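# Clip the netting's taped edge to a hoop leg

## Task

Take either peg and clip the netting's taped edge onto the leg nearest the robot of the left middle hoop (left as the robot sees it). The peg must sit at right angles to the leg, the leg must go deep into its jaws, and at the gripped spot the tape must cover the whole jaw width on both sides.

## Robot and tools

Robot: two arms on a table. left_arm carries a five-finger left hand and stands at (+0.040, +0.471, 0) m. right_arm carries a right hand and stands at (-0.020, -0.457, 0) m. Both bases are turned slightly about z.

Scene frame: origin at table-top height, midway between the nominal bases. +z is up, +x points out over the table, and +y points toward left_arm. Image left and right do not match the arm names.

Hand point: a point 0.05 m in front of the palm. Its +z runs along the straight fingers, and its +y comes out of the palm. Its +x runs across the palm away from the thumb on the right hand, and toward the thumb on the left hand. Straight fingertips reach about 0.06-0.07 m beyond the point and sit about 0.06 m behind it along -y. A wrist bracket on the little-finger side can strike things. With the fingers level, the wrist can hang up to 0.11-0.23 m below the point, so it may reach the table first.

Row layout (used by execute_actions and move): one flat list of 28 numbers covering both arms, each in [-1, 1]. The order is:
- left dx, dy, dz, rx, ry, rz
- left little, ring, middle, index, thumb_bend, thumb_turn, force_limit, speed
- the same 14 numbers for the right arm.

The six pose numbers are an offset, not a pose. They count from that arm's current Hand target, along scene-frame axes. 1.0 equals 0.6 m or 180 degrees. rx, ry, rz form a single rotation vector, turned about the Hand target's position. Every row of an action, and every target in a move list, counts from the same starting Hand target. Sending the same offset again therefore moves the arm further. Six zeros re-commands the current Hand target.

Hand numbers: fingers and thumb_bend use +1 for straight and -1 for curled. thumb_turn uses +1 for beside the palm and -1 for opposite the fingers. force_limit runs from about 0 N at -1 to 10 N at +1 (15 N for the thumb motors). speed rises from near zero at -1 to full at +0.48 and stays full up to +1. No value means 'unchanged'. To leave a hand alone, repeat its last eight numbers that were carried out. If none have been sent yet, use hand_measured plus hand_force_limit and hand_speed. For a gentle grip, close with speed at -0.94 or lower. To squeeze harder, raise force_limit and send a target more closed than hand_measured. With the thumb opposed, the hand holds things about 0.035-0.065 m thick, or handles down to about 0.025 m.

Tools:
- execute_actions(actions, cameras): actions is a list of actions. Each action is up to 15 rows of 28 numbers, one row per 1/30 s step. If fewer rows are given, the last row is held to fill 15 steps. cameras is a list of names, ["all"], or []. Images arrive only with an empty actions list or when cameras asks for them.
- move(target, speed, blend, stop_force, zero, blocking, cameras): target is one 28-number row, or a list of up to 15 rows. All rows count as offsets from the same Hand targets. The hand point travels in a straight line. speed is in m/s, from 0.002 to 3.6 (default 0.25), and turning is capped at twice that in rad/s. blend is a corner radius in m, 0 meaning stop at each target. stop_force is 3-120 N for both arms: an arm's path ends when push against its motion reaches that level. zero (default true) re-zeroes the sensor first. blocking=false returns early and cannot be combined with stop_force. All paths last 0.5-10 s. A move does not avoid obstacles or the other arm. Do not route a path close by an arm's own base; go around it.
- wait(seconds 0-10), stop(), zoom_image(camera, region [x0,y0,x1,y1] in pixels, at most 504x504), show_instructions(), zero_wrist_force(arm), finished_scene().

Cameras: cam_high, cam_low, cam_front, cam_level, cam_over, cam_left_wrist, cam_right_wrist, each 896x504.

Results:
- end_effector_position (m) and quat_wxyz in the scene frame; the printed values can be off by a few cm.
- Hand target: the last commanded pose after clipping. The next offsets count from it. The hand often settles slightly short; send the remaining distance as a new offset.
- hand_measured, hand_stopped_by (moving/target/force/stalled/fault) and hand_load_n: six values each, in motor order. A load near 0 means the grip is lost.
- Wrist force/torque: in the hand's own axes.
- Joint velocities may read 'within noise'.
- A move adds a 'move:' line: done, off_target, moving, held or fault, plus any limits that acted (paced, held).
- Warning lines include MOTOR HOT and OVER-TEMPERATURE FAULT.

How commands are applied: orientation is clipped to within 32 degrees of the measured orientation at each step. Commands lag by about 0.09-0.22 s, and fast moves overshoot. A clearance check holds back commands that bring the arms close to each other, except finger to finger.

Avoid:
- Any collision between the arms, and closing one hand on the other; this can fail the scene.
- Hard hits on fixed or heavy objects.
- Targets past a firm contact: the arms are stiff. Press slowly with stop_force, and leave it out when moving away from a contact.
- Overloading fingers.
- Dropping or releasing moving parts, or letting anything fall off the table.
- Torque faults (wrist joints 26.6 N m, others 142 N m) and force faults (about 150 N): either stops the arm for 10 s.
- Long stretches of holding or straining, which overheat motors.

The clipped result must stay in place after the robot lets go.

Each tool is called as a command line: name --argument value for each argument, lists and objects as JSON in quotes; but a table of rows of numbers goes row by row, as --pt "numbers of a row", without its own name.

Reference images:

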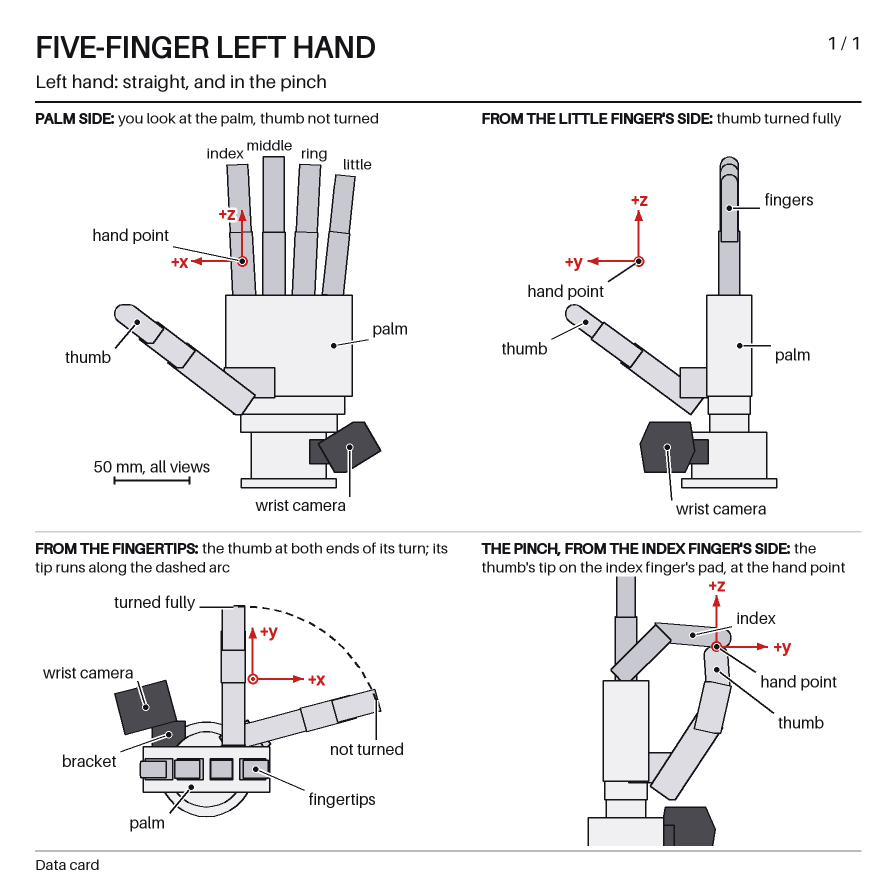

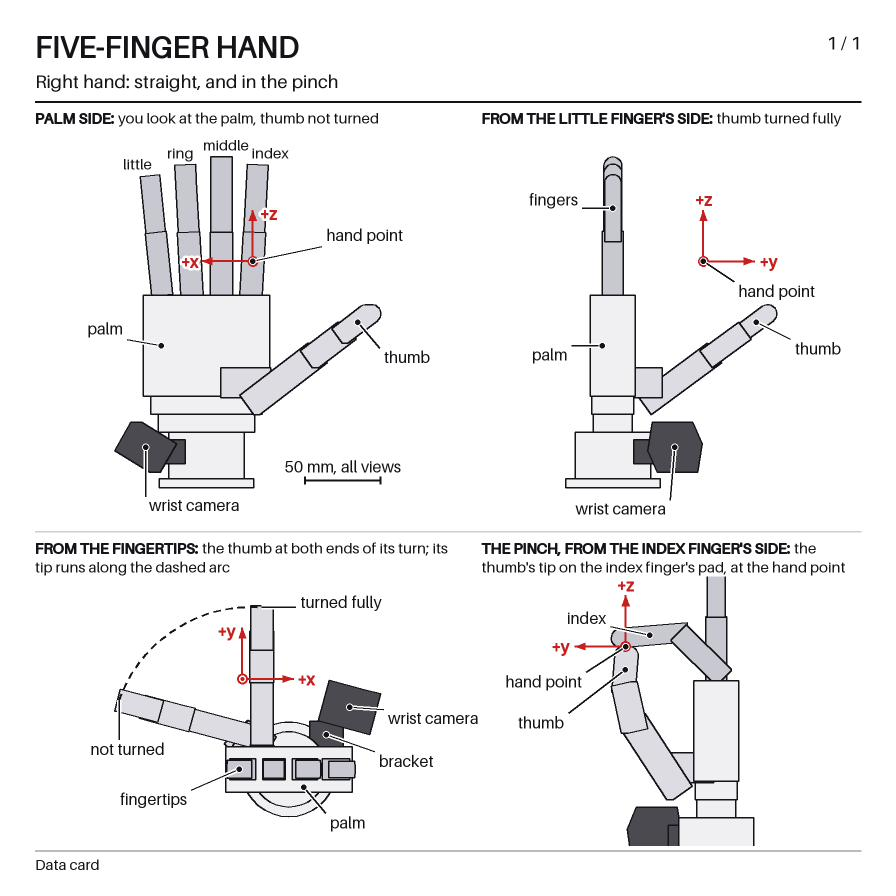

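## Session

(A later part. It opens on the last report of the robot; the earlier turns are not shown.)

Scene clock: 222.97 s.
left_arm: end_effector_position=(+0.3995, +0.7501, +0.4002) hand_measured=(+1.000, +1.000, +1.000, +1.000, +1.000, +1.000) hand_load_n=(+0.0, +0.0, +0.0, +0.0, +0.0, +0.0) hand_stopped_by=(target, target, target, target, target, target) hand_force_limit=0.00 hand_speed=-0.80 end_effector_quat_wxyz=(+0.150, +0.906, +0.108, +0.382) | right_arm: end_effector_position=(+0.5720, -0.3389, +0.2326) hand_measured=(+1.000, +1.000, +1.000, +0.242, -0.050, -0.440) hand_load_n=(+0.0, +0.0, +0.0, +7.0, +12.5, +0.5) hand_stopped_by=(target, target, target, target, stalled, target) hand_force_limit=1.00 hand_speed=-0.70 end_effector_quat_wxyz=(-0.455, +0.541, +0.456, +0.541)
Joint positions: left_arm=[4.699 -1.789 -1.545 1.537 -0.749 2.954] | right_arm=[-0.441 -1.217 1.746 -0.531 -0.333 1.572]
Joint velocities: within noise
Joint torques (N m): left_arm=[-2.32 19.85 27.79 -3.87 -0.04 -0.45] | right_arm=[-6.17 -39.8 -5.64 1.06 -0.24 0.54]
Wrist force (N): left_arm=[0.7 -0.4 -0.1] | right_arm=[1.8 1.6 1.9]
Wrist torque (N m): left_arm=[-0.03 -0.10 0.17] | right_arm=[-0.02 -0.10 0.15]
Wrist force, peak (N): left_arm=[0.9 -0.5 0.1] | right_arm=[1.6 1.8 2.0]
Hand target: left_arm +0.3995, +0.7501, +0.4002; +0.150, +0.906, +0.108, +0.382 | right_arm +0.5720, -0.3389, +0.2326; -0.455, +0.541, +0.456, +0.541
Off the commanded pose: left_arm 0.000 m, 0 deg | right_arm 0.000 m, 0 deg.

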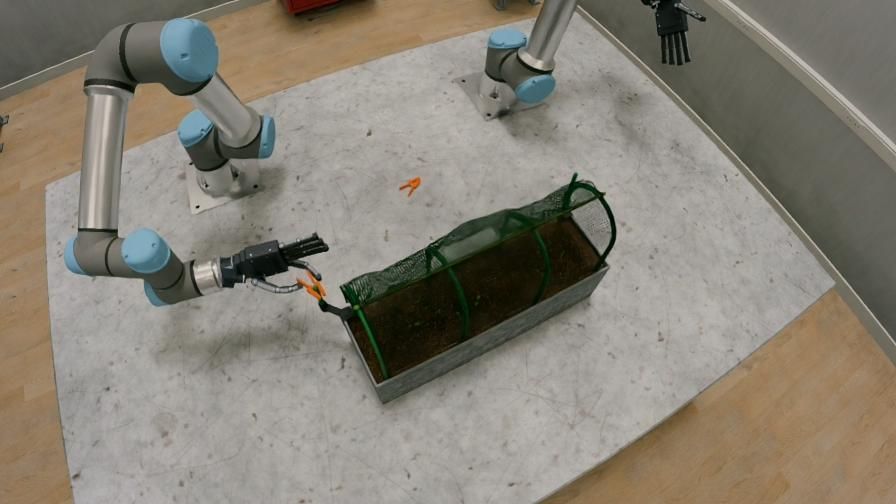

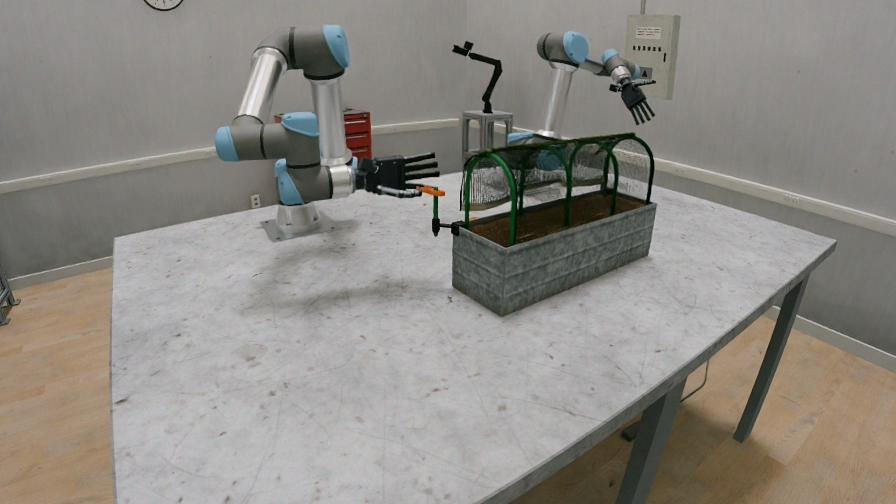

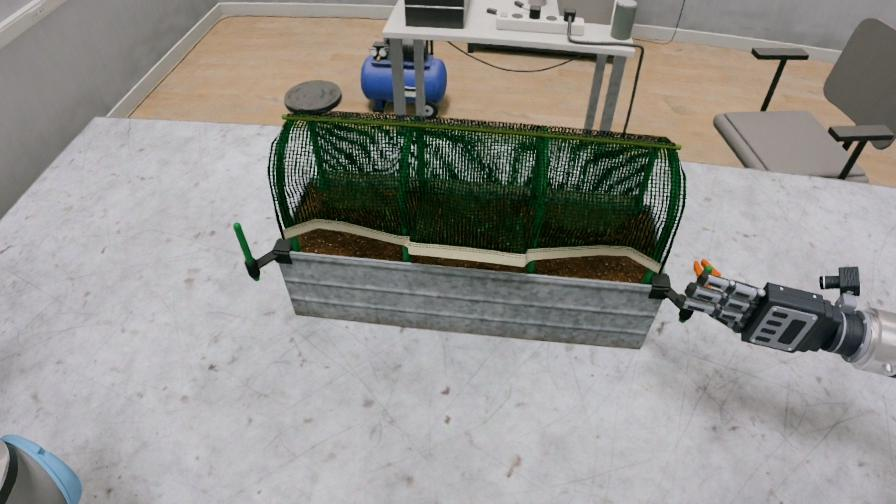

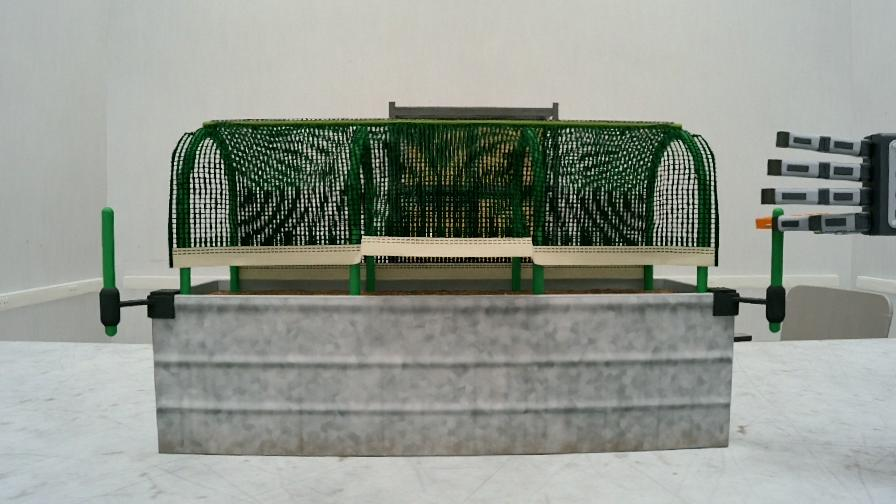

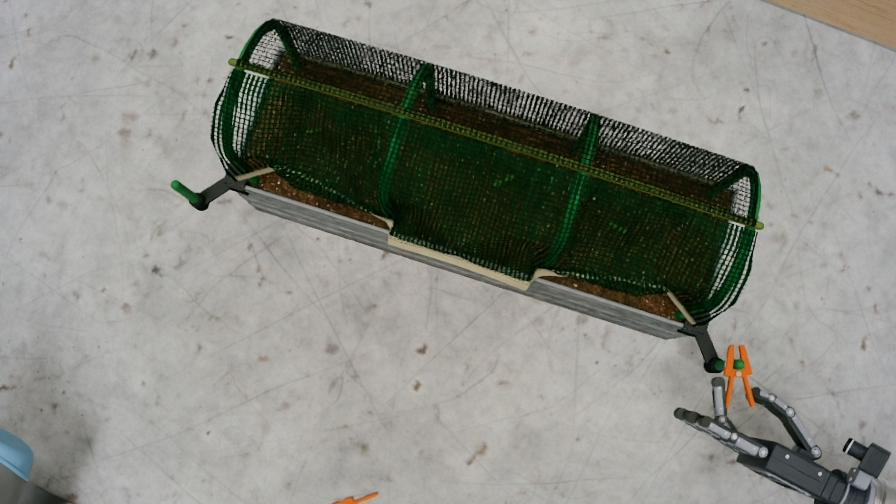

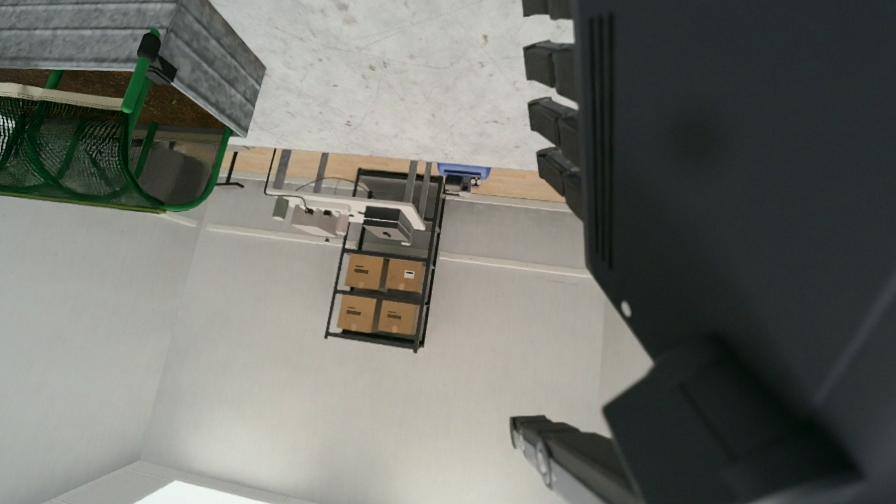

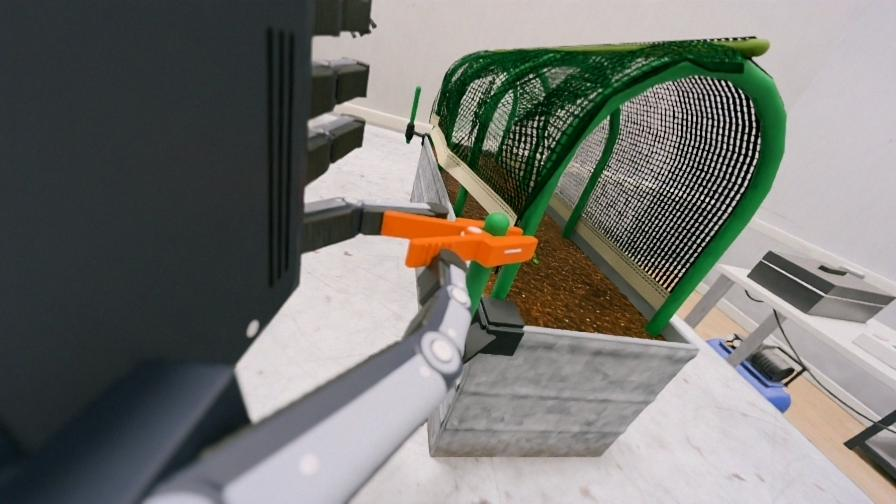

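move --target '[0,0,0,0,0,0,1,1,1,1,1,1,0.0,-0.8,0,0,0,0,0,0,1,1,1,0.28,0.18,-0.44,1.0,-0.5]' --speed 0.03 --cameras '["cam_level","cam_over","cam_right_wrist"]'

zoom_image --camera "cam_right_wrist" --region '[340, 160, 580, 330]'

zoom_image --camera "cam_level" --region '[730, 180, 870, 260]'

zoom_image --camera "cam_over" --region '[680, 330, 780, 430]'

Scene clock: 224.93 s.
left_arm: end_effector_position=(+0.3995, +0.7501, +0.4002) hand_measured=(+1.000, +1.000, +1.000, +1.000, +1.000, +1.000) hand_load_n=(+0.0, +0.0, +0.0, +0.0, +0.0, +0.0) hand_stopped_by=(target, target, target, target, target, target) hand_force_limit=0.00 hand_speed=-0.80 end_effector_quat_wxyz=(+0.150, +0.906, +0.108, +0.382) | right_arm: end_effector_position=(+0.5720, -0.3389, +0.2326) hand_measured=(+1.000, +1.000, +1.000, +0.280, +0.180, -0.440) hand_load_n=(+0.5, +0.0, +0.0, +0.5, +0.0, +0.0) hand_stopped_by=(target, target, target, target, target, target) hand_force_limit=1.00 hand_speed=-0.50 end_effector_quat_wxyz=(-0.455, +0.541, +0.456, +0.541)
Joint positions: left_arm=[4.699 -1.789 -1.545 1.537 -0.749 2.954] | right_arm=[-0.441 -1.217 1.746 -0.531 -0.333 1.572]
Joint torques (N m): left_arm=[-2.64 19.62 28.99 -3.78 0 -0.35] | right_arm=[-1.55 -38.59 -13.69 1.59 -0.3 0.5]
Wrist force (N): left_arm=[0.9 -0.5 -0.2] | right_arm=[2.2 -0.2 -1.1]
Wrist torque (N m): left_arm=[-0.03 -0.13 0.18] | right_arm=[0.02 -0.08 0.13]
Wrist force, peak (N): left_arm=[1.1 -0.5 -0.1] | right_arm=[1.8 4.2 -0.8]
Hand target: left_arm +0.3995, +0.7501, +0.4002; +0.150, +0.906, +0.108, +0.382 | right_arm +0.5720, -0.3389, +0.2326; -0.455, +0.541, +0.456, +0.541
Off the commanded pose: left_arm 0.000 m, 0 deg | right_arm 0.000 m, 0 deg.
move: done
Images, in order (width x height): cam_level 896x504, cam_over 896x504, cam_right_wrist 896x504.

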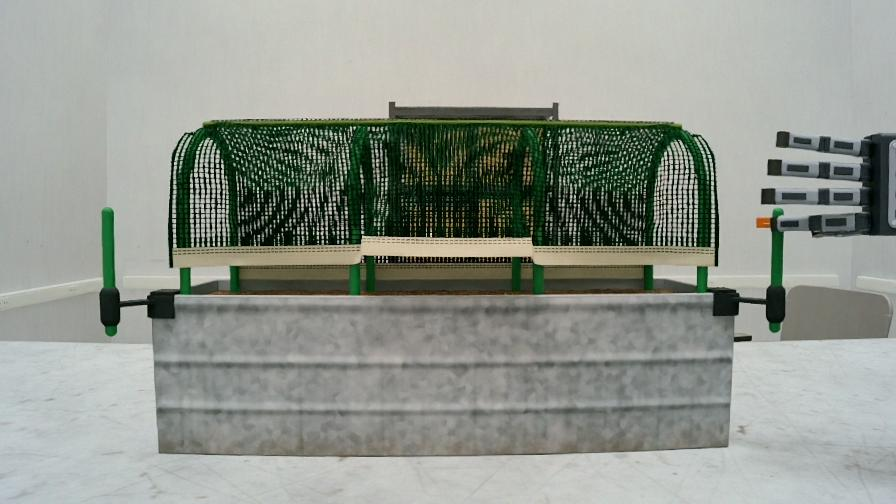

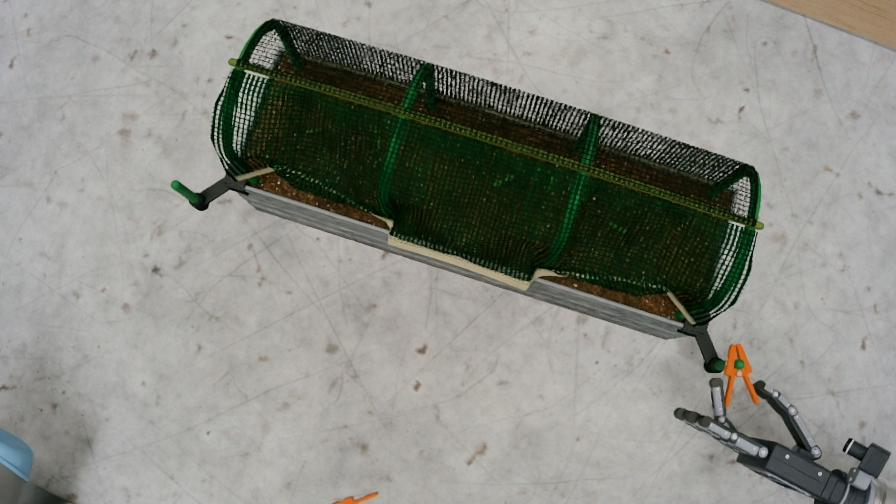

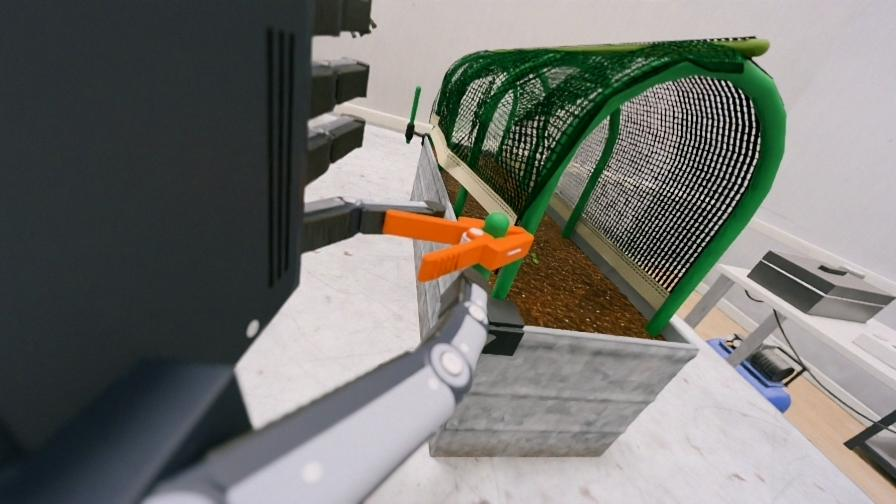

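Scaled by 2.100 from the camera's 896x504 image, which has a finer 1280x720 frame.

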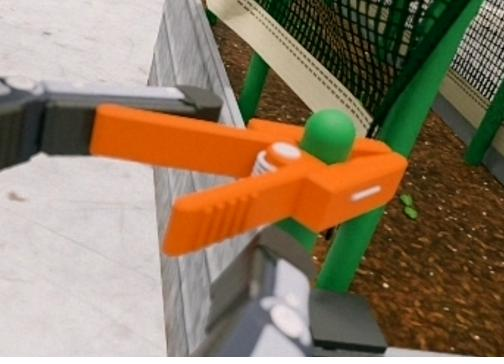

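Scaled by 3.600 from the camera's 896x504 image, which has a finer 1280x720 frame.

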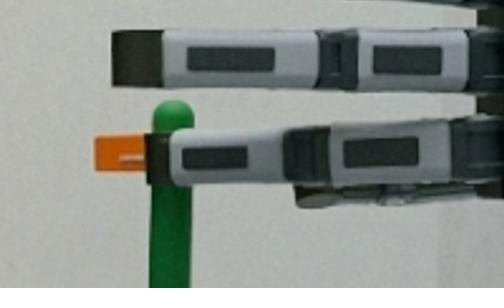

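Scaled by 5.040 from the camera's 896x504 image, which has a finer 1280x720 frame.

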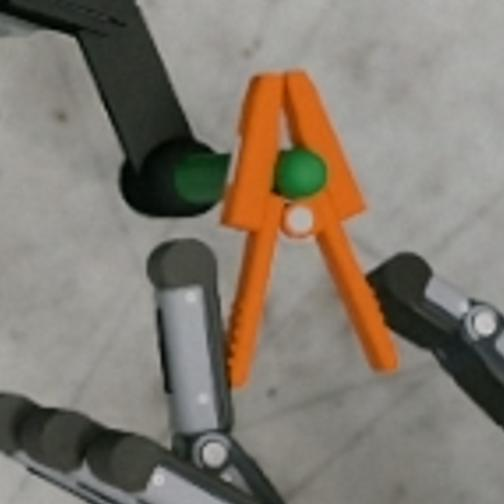

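move --target '[0,0,0,0,0,0,1,1,1,1,1,1,0.0,-0.8,0,0,0,0,0,0,1,1,1,0.28,0.2,-0.62,1.0,-0.5]' --speed 0.03 --cameras '["cam_level","cam_over","cam_right_wrist"]'

zoom_image --camera "cam_right_wrist" --region '[340, 160, 580, 330]'

zoom_image --camera "cam_level" --region '[730, 180, 870, 260]'

zoom_image --camera "cam_over" --region '[680, 330, 780, 430]'

Scene clock: 226.50 s.
left_arm: end_effector_position=(+0.3995, +0.7501, +0.4002) hand_measured=(+1.000, +1.000, +1.000, +1.000, +1.000, +1.000) hand_load_n=(+0.0, +0.0, +0.0, +0.0, +0.0, +0.0) hand_stopped_by=(target, target, target, target, target, target) hand_force_limit=0.00 hand_speed=-0.80 end_effector_quat_wxyz=(+0.150, +0.906, +0.108, +0.382) | right_arm: end_effector_position=(+0.5720, -0.3389, +0.2326) hand_measured=(+1.000, +1.000, +1.000, +0.280, +0.200, -0.620) hand_load_n=(+0.0, +0.0, +0.0, +0.0, +0.0, +0.0) hand_stopped_by=(target, target, target, target, target, target) hand_force_limit=1.00 hand_speed=-0.50 end_effector_quat_wxyz=(-0.455, +0.541, +0.456, +0.541)
Joint positions: left_arm=[4.699 -1.789 -1.545 1.537 -0.749 2.954] | right_arm=[-0.441 -1.217 1.746 -0.531 -0.333 1.572]
Joint torques (N m): left_arm=[-2.79 19.83 28.12 -3.9 -0.02 -0.52] | right_arm=[3.93 -37.27 -19.97 -0.22 -1.09 0.39]
Wrist force (N): left_arm=[0.8 -0.4 -0.1] | right_arm=[2.3 -0.4 -0.7]
Wrist torque (N m): left_arm=[-0.02 -0.11 0.17] | right_arm=[-0.02 -0.11 0.13]
Wrist force, peak (N): left_arm=[1.1 -0.4 -0.2] | right_arm=[2.6 -0.5 -1.0]
Hand target: left_arm +0.3995, +0.7501, +0.4002; +0.150, +0.906, +0.108, +0.382 | right_arm +0.5720, -0.3389, +0.2326; -0.455, +0.541, +0.456, +0.541
Off the commanded pose: left_arm 0.000 m, 0 deg | right_arm 0.000 m, 0 deg.
move: done
Images, in order (width x height): cam_level 896x504, cam_over 896x504, cam_right_wrist 896x504.

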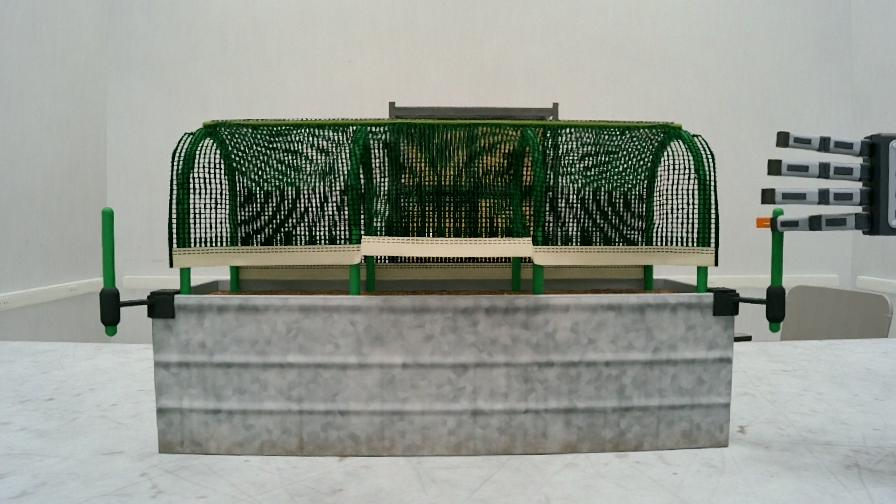

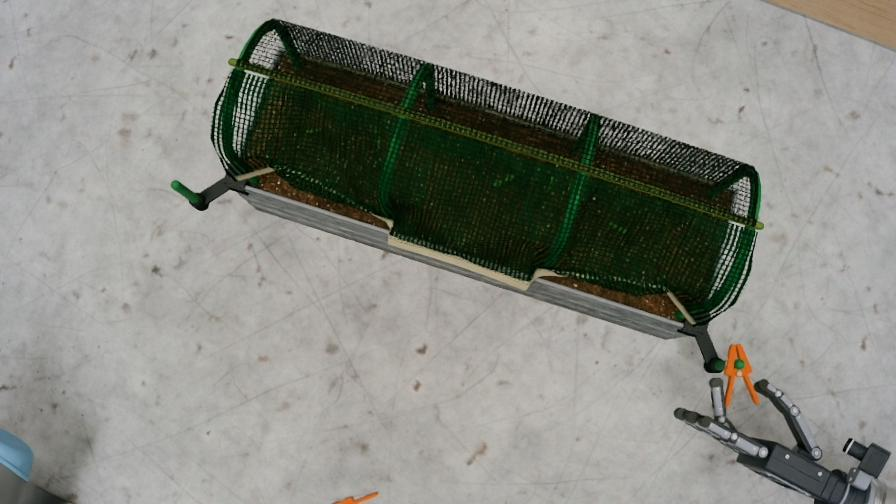

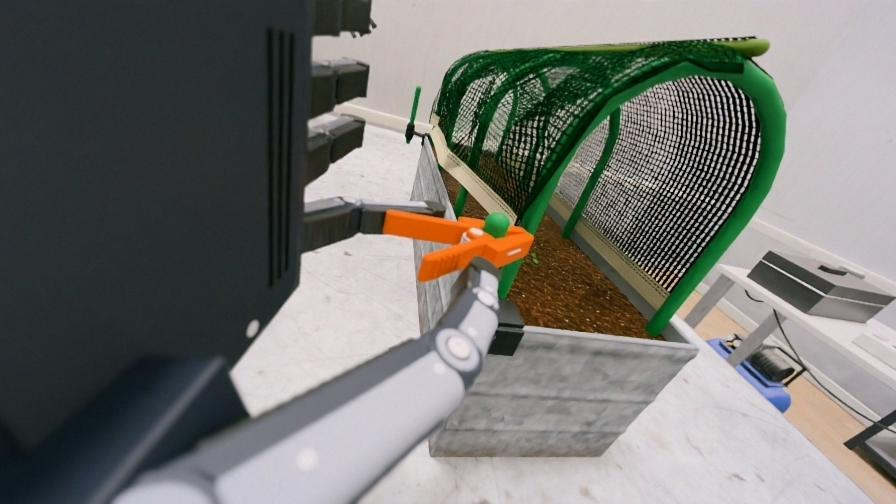

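Scaled by 2.100 from the camera's 896x504 image, which has a finer 1280x720 frame.

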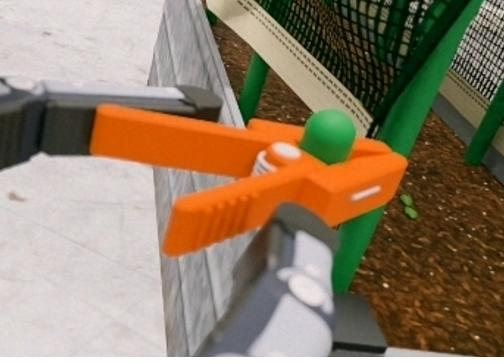

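Scaled by 3.600 from the camera's 896x504 image, which has a finer 1280x720 frame.

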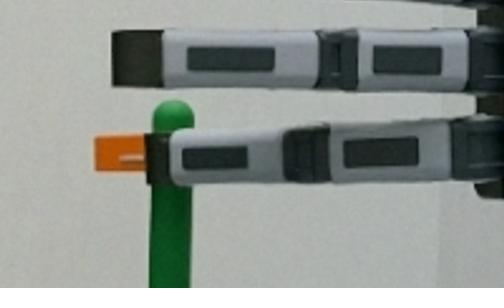

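Scaled by 5.040 from the camera's 896x504 image, which has a finer 1280x720 frame.

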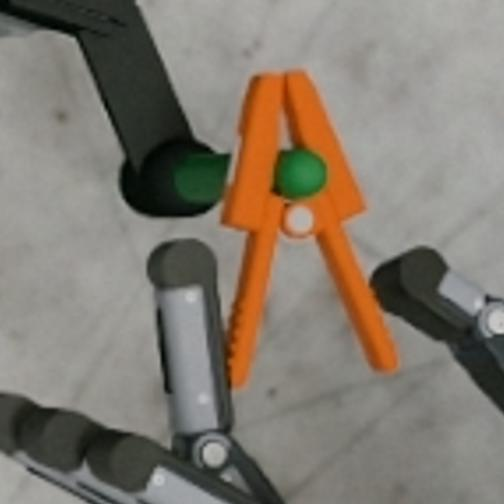

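move --target '[0,0,0,0,0,0,1,1,1,1,1,1,0.0,-0.8,0,0,0,0,0,0,1,1,1,0.26,0.03,-0.62,1.0,-0.6]' --speed 0.03 --cameras '[]'

move --target '[0,0,0,0,0,0,1,1,1,1,1,1,0.0,-0.8,0,0,0,0,0,0,1,1,1,0.26,-0.05,-0.62,1.0,-0.7]' --speed 0.03 --cameras '["cam_over","cam_right_wrist","cam_level"]'

zoom_image --camera "cam_over" --region '[680, 330, 780, 430]'

zoom_image --camera "cam_right_wrist" --region '[340, 160, 580, 330]'

zoom_image --camera "cam_level" --region '[730, 180, 870, 260]'

Scene clock: 227.40 s.
left_arm: end_effector_position=(+0.3995, +0.7501, +0.4002) hand_measured=(+1.000, +1.000, +1.000, +1.000, +1.000, +1.000) hand_load_n=(+0.0, +0.0, +0.0, +0.0, +0.0, +0.0) hand_stopped_by=(target, target, target, target, target, target) hand_force_limit=0.00 hand_speed=-0.80 end_effector_quat_wxyz=(+0.150, +0.906, +0.108, +0.382) | right_arm: end_effector_position=(+0.5720, -0.3389, +0.2326) hand_measured=(+1.000, +1.000, +1.000, +0.260, +0.038, -0.620) hand_load_n=(+0.0, +0.0, +0.0, +3.5, +9.0, +0.5) hand_stopped_by=(target, target, target, target, target, target) hand_force_limit=1.00 hand_speed=-0.60 end_effector_quat_wxyz=(-0.455, +0.541, +0.456, +0.541)
Joint positions: left_arm=[4.699 -1.789 -1.545 1.537 -0.749 2.954] | right_arm=[-0.441 -1.217 1.746 -0.531 -0.333 1.572]
Joint torques (N m): left_arm=[-2.49 20.07 27.85 -3.63 -0.02 -0.66] | right_arm=[4.8 -36.5 -23.5 -0.49 -0.52 0.28]
Wrist force (N): left_arm=[0.8 -0.3 -0.2] | right_arm=[1.4 4.4 1.9]
Wrist torque (N m): left_arm=[-0.01 -0.11 0.17] | right_arm=[-0.02 -0.01 0.12]
Wrist force, peak (N): left_arm=[1.0 -0.5 -0.3] | right_arm=[1.9 4.7 1.8]
Hand target: left_arm +0.3995, +0.7501, +0.4002; +0.150, +0.906, +0.108, +0.382 | right_arm +0.5720, -0.3389, +0.2326; -0.455, +0.541, +0.456, +0.541
Off the commanded pose: left_arm 0.000 m, 0 deg | right_arm 0.000 m, 0 deg.
move: done
No camera images: "cameras" was empty.

Scene clock: 227.90 s.
left_arm: end_effector_position=(+0.3995, +0.7501, +0.4002) hand_measured=(+1.000, +1.000, +1.000, +1.000, +1.000, +1.000) hand_load_n=(+0.0, +0.0, +0.0, +0.0, +0.0, +0.0) hand_stopped_by=(target, target, target, target, target, target) hand_force_limit=0.00 hand_speed=-0.80 end_effector_quat_wxyz=(+0.150, +0.906, +0.108, +0.382) | right_arm: end_effector_position=(+0.5720, -0.3389, +0.2326) hand_measured=(+1.000, +1.000, +1.000, +0.260, -0.040, -0.620) hand_load_n=(+0.0, +0.0, +0.0, +7.5, +12.0, +0.0) hand_stopped_by=(target, target, target, target, stalled, target) hand_force_limit=1.00 hand_speed=-0.70 end_effector_quat_wxyz=(-0.455, +0.541, +0.456, +0.541)
Joint positions: left_arm=[4.699 -1.789 -1.545 1.537 -0.749 2.954] | right_arm=[-0.441 -1.217 1.746 -0.531 -0.333 1.572]
Joint torques (N m): left_arm=[-1.37 21.11 28.02 -3.94 -0.03 -0.42] | right_arm=[3.77 -35.48 -26.1 0.03 -0.3 0.36]
Wrist force (N): left_arm=[0.9 -0.4 0.0] | right_arm=[2.0 1.1 1.5]
Wrist torque (N m): left_arm=[-0.03 -0.13 0.18] | right_arm=[0.02 -0.10 0.15]
Wrist force, peak (N): left_arm=[0.9 -0.6 -0.2] | right_arm=[2.0 4.5 1.8]
Hand target: left_arm +0.3995, +0.7501, +0.4002; +0.150, +0.906, +0.108, +0.382 | right_arm +0.5720, -0.3389, +0.2326; -0.455, +0.541, +0.456, +0.541
Off the commanded pose: left_arm 0.000 m, 0 deg | right_arm 0.000 m, 0 deg.
move: done
Images, in order (width x height): cam_level 896x504, cam_over 896x504, cam_right_wrist 896x504.

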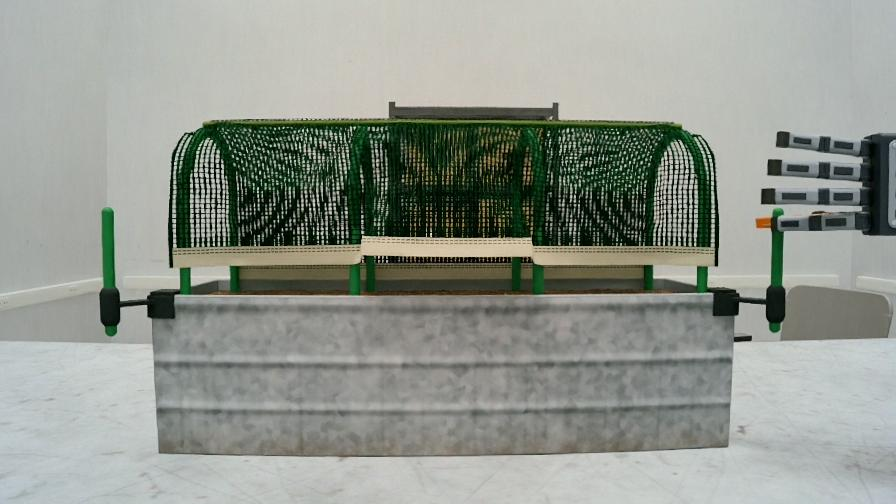

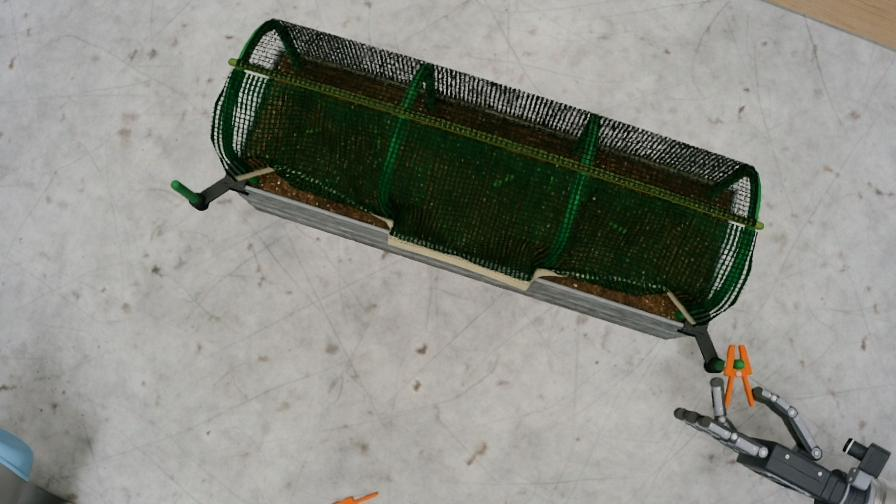

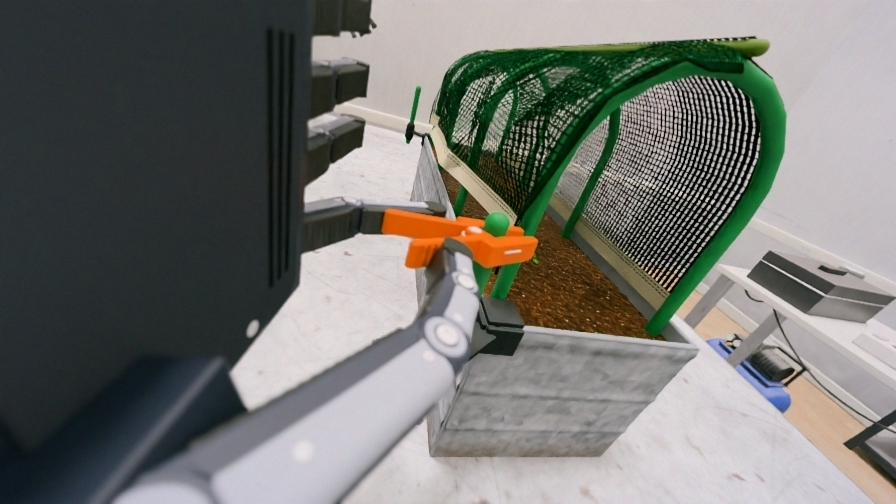

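Scaled by 5.040 from the camera's 896x504 image, which has a finer 1280x720 frame.

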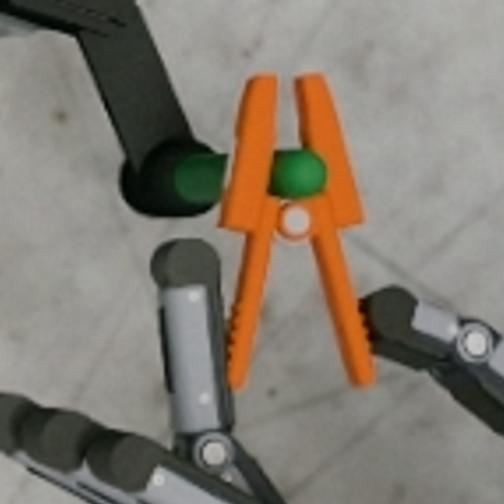

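Scaled by 2.100 from the camera's 896x504 image, which has a finer 1280x720 frame.

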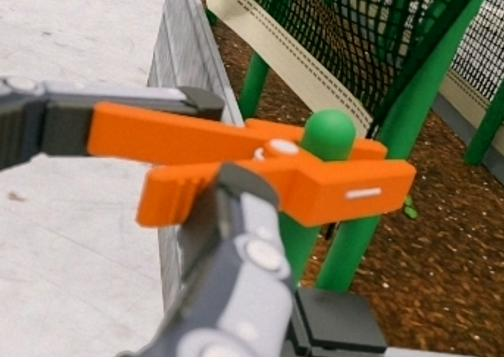

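Scaled by 3.600 from the camera's 896x504 image, which has a finer 1280x720 frame.

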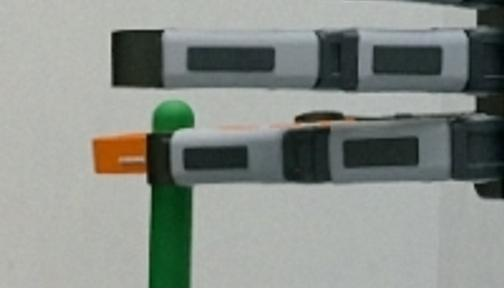

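move --target '[0,0,0,0,0,0,1,1,1,1,1,1,0.0,-0.8,0,0,0,0,0,0,1,1,1,0.26,-0.10,-0.54,1.0,-0.7]' --speed 0.03 --cameras '[]'

move --target '[0,0,0,0,0,0,1,1,1,1,1,1,0.0,-0.8,0,0,0,0,0,0,1,1,1,0.23,-0.14,-0.52,1.0,-0.7]' --speed 0.03 --cameras '["cam_over","cam_right_wrist","cam_level"]'

zoom_image --camera "cam_over" --region '[680, 330, 780, 430]'

zoom_image --camera "cam_level" --region '[730, 180, 870, 260]'

Scene clock: 229.17 s.
left_arm: end_effector_position=(+0.3995, +0.7501, +0.4002) hand_measured=(+1.000, +1.000, +1.000, +1.000, +1.000, +1.000) hand_load_n=(+0.0, +0.0, +0.0, +0.0, +0.0, +0.0) hand_stopped_by=(target, target, target, target, target, target) hand_force_limit=0.00 hand_speed=-0.80 end_effector_quat_wxyz=(+0.150, +0.906, +0.108, +0.382) | right_arm: end_effector_position=(+0.5720, -0.3389, +0.2326) hand_measured=(+1.000, +1.000, +1.000, +0.260, -0.090, -0.540) hand_load_n=(+0.0, +0.0, +0.0, +8.5, +13.0, -1.0) hand_stopped_by=(target, target, target, target, stalled, target) hand_force_limit=1.00 hand_speed=-0.70 end_effector_quat_wxyz=(-0.455, +0.541, +0.456, +0.541)
Joint positions: left_arm=[4.699 -1.789 -1.545 1.537 -0.749 2.954] | right_arm=[-0.441 -1.217 1.746 -0.531 -0.333 1.572]
Joint torques (N m): left_arm=[-1.08 20.32 28.38 -3.9 0.05 -0.52] | right_arm=[4.59 -34.69 -27.7 1.7 0.32 0.33]
Wrist force (N): left_arm=[1.0 -0.3 -0.4] | right_arm=[2.1 -0.4 1.4]
Wrist torque (N m): left_arm=[0.02 -0.15 0.18] | right_arm=[0.06 -0.07 0.12]
Wrist force, peak (N): left_arm=[1.1 -0.4 0.1] | right_arm=[2.3 -0.4 1.8]
Hand target: left_arm +0.3995, +0.7501, +0.4002; +0.150, +0.906, +0.108, +0.382 | right_arm +0.5720, -0.3389, +0.2326; -0.455, +0.541, +0.456, +0.541
Off the commanded pose: left_arm 0.000 m, 0 deg | right_arm 0.000 m, 0 deg.
move: done
No camera images: "cameras" was empty.

Scene clock: 229.67 s.
left_arm: end_effector_position=(+0.3995, +0.7501, +0.4002) hand_measured=(+1.000, +1.000, +1.000, +1.000, +1.000, +1.000) hand_load_n=(+0.0, +0.0, +0.0, +0.0, +0.0, +0.0) hand_stopped_by=(target, target, target, target, target, target) hand_force_limit=0.00 hand_speed=-0.80 end_effector_quat_wxyz=(+0.150, +0.906, +0.108, +0.382) | right_arm: end_effector_position=(+0.5720, -0.3389, +0.2326) hand_measured=(+1.000, +1.000, +1.000, +0.232, -0.130, -0.520) hand_load_n=(+0.0, +0.5, +0.0, +9.5, +13.0, -0.5) hand_stopped_by=(target, target, target, target, stalled, target) hand_force_limit=1.00 hand_speed=-0.70 end_effector_quat_wxyz=(-0.455, +0.541, +0.456, +0.541)
Joint positions: left_arm=[4.699 -1.789 -1.545 1.537 -0.749 2.954] | right_arm=[-0.441 -1.217 1.746 -0.531 -0.333 1.572]
Joint torques (N m): left_arm=[-2.03 21.29 28.04 -3.76 -0.07 -0.45] | right_arm=[4.07 -33.97 -28.37 1.71 0.81 0.17]
Wrist force (N): left_arm=[0.8 -0.5 -0.2] | right_arm=[2.0 -1.4 1.0]
Wrist torque (N m): left_arm=[-0.02 -0.11 0.17] | right_arm=[0.03 -0.07 0.12]
Wrist force, peak (N): left_arm=[1.0 -0.5 -0.1] | right_arm=[2.3 -1.5 1.2]
Hand target: left_arm +0.3995, +0.7501, +0.4002; +0.150, +0.906, +0.108, +0.382 | right_arm +0.5720, -0.3389, +0.2326; -0.455, +0.541, +0.456, +0.541
Off the commanded pose: left_arm 0.000 m, 0 deg | right_arm 0.000 m, 0 deg.
move: done
Images, in order (width x height): cam_level 896x504, cam_over 896x504, cam_right_wrist 896x504.

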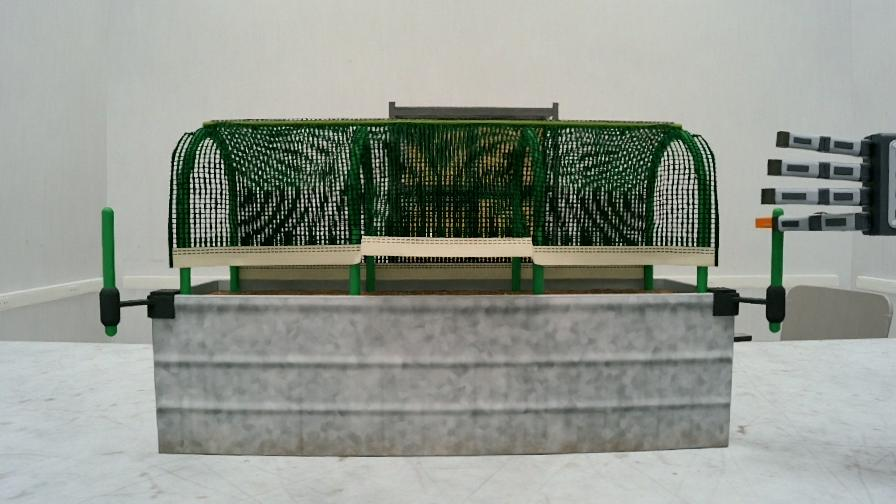

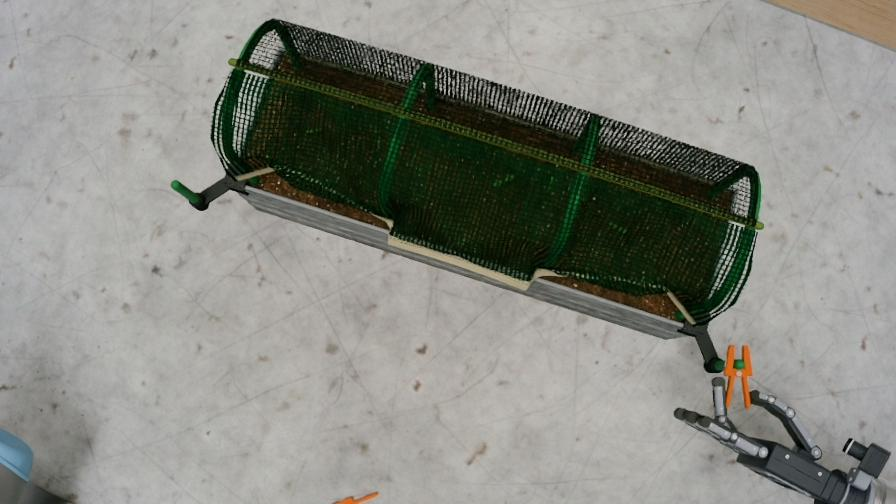

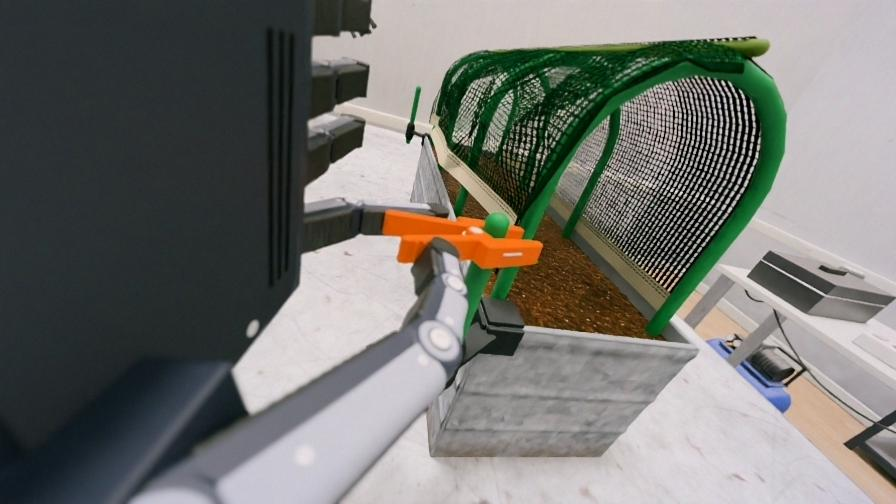

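Scaled by 5.040 from the camera's 896x504 image, which has a finer 1280x720 frame.

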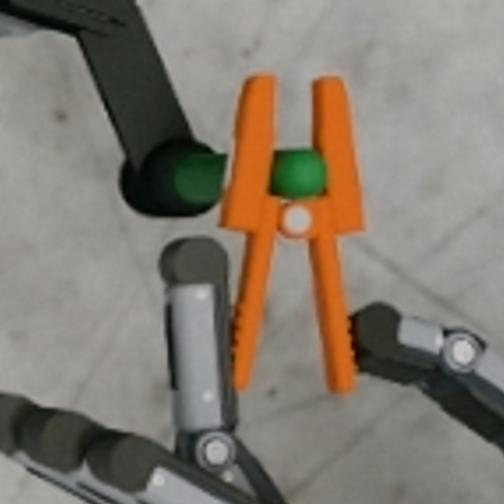

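Scaled by 3.600 from the camera's 896x504 image, which has a finer 1280x720 frame.

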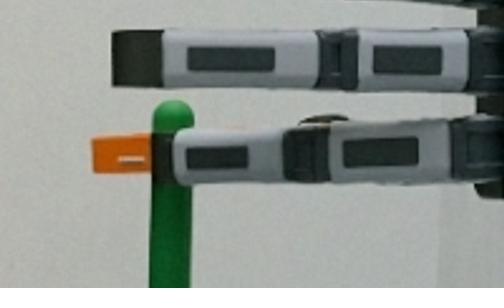

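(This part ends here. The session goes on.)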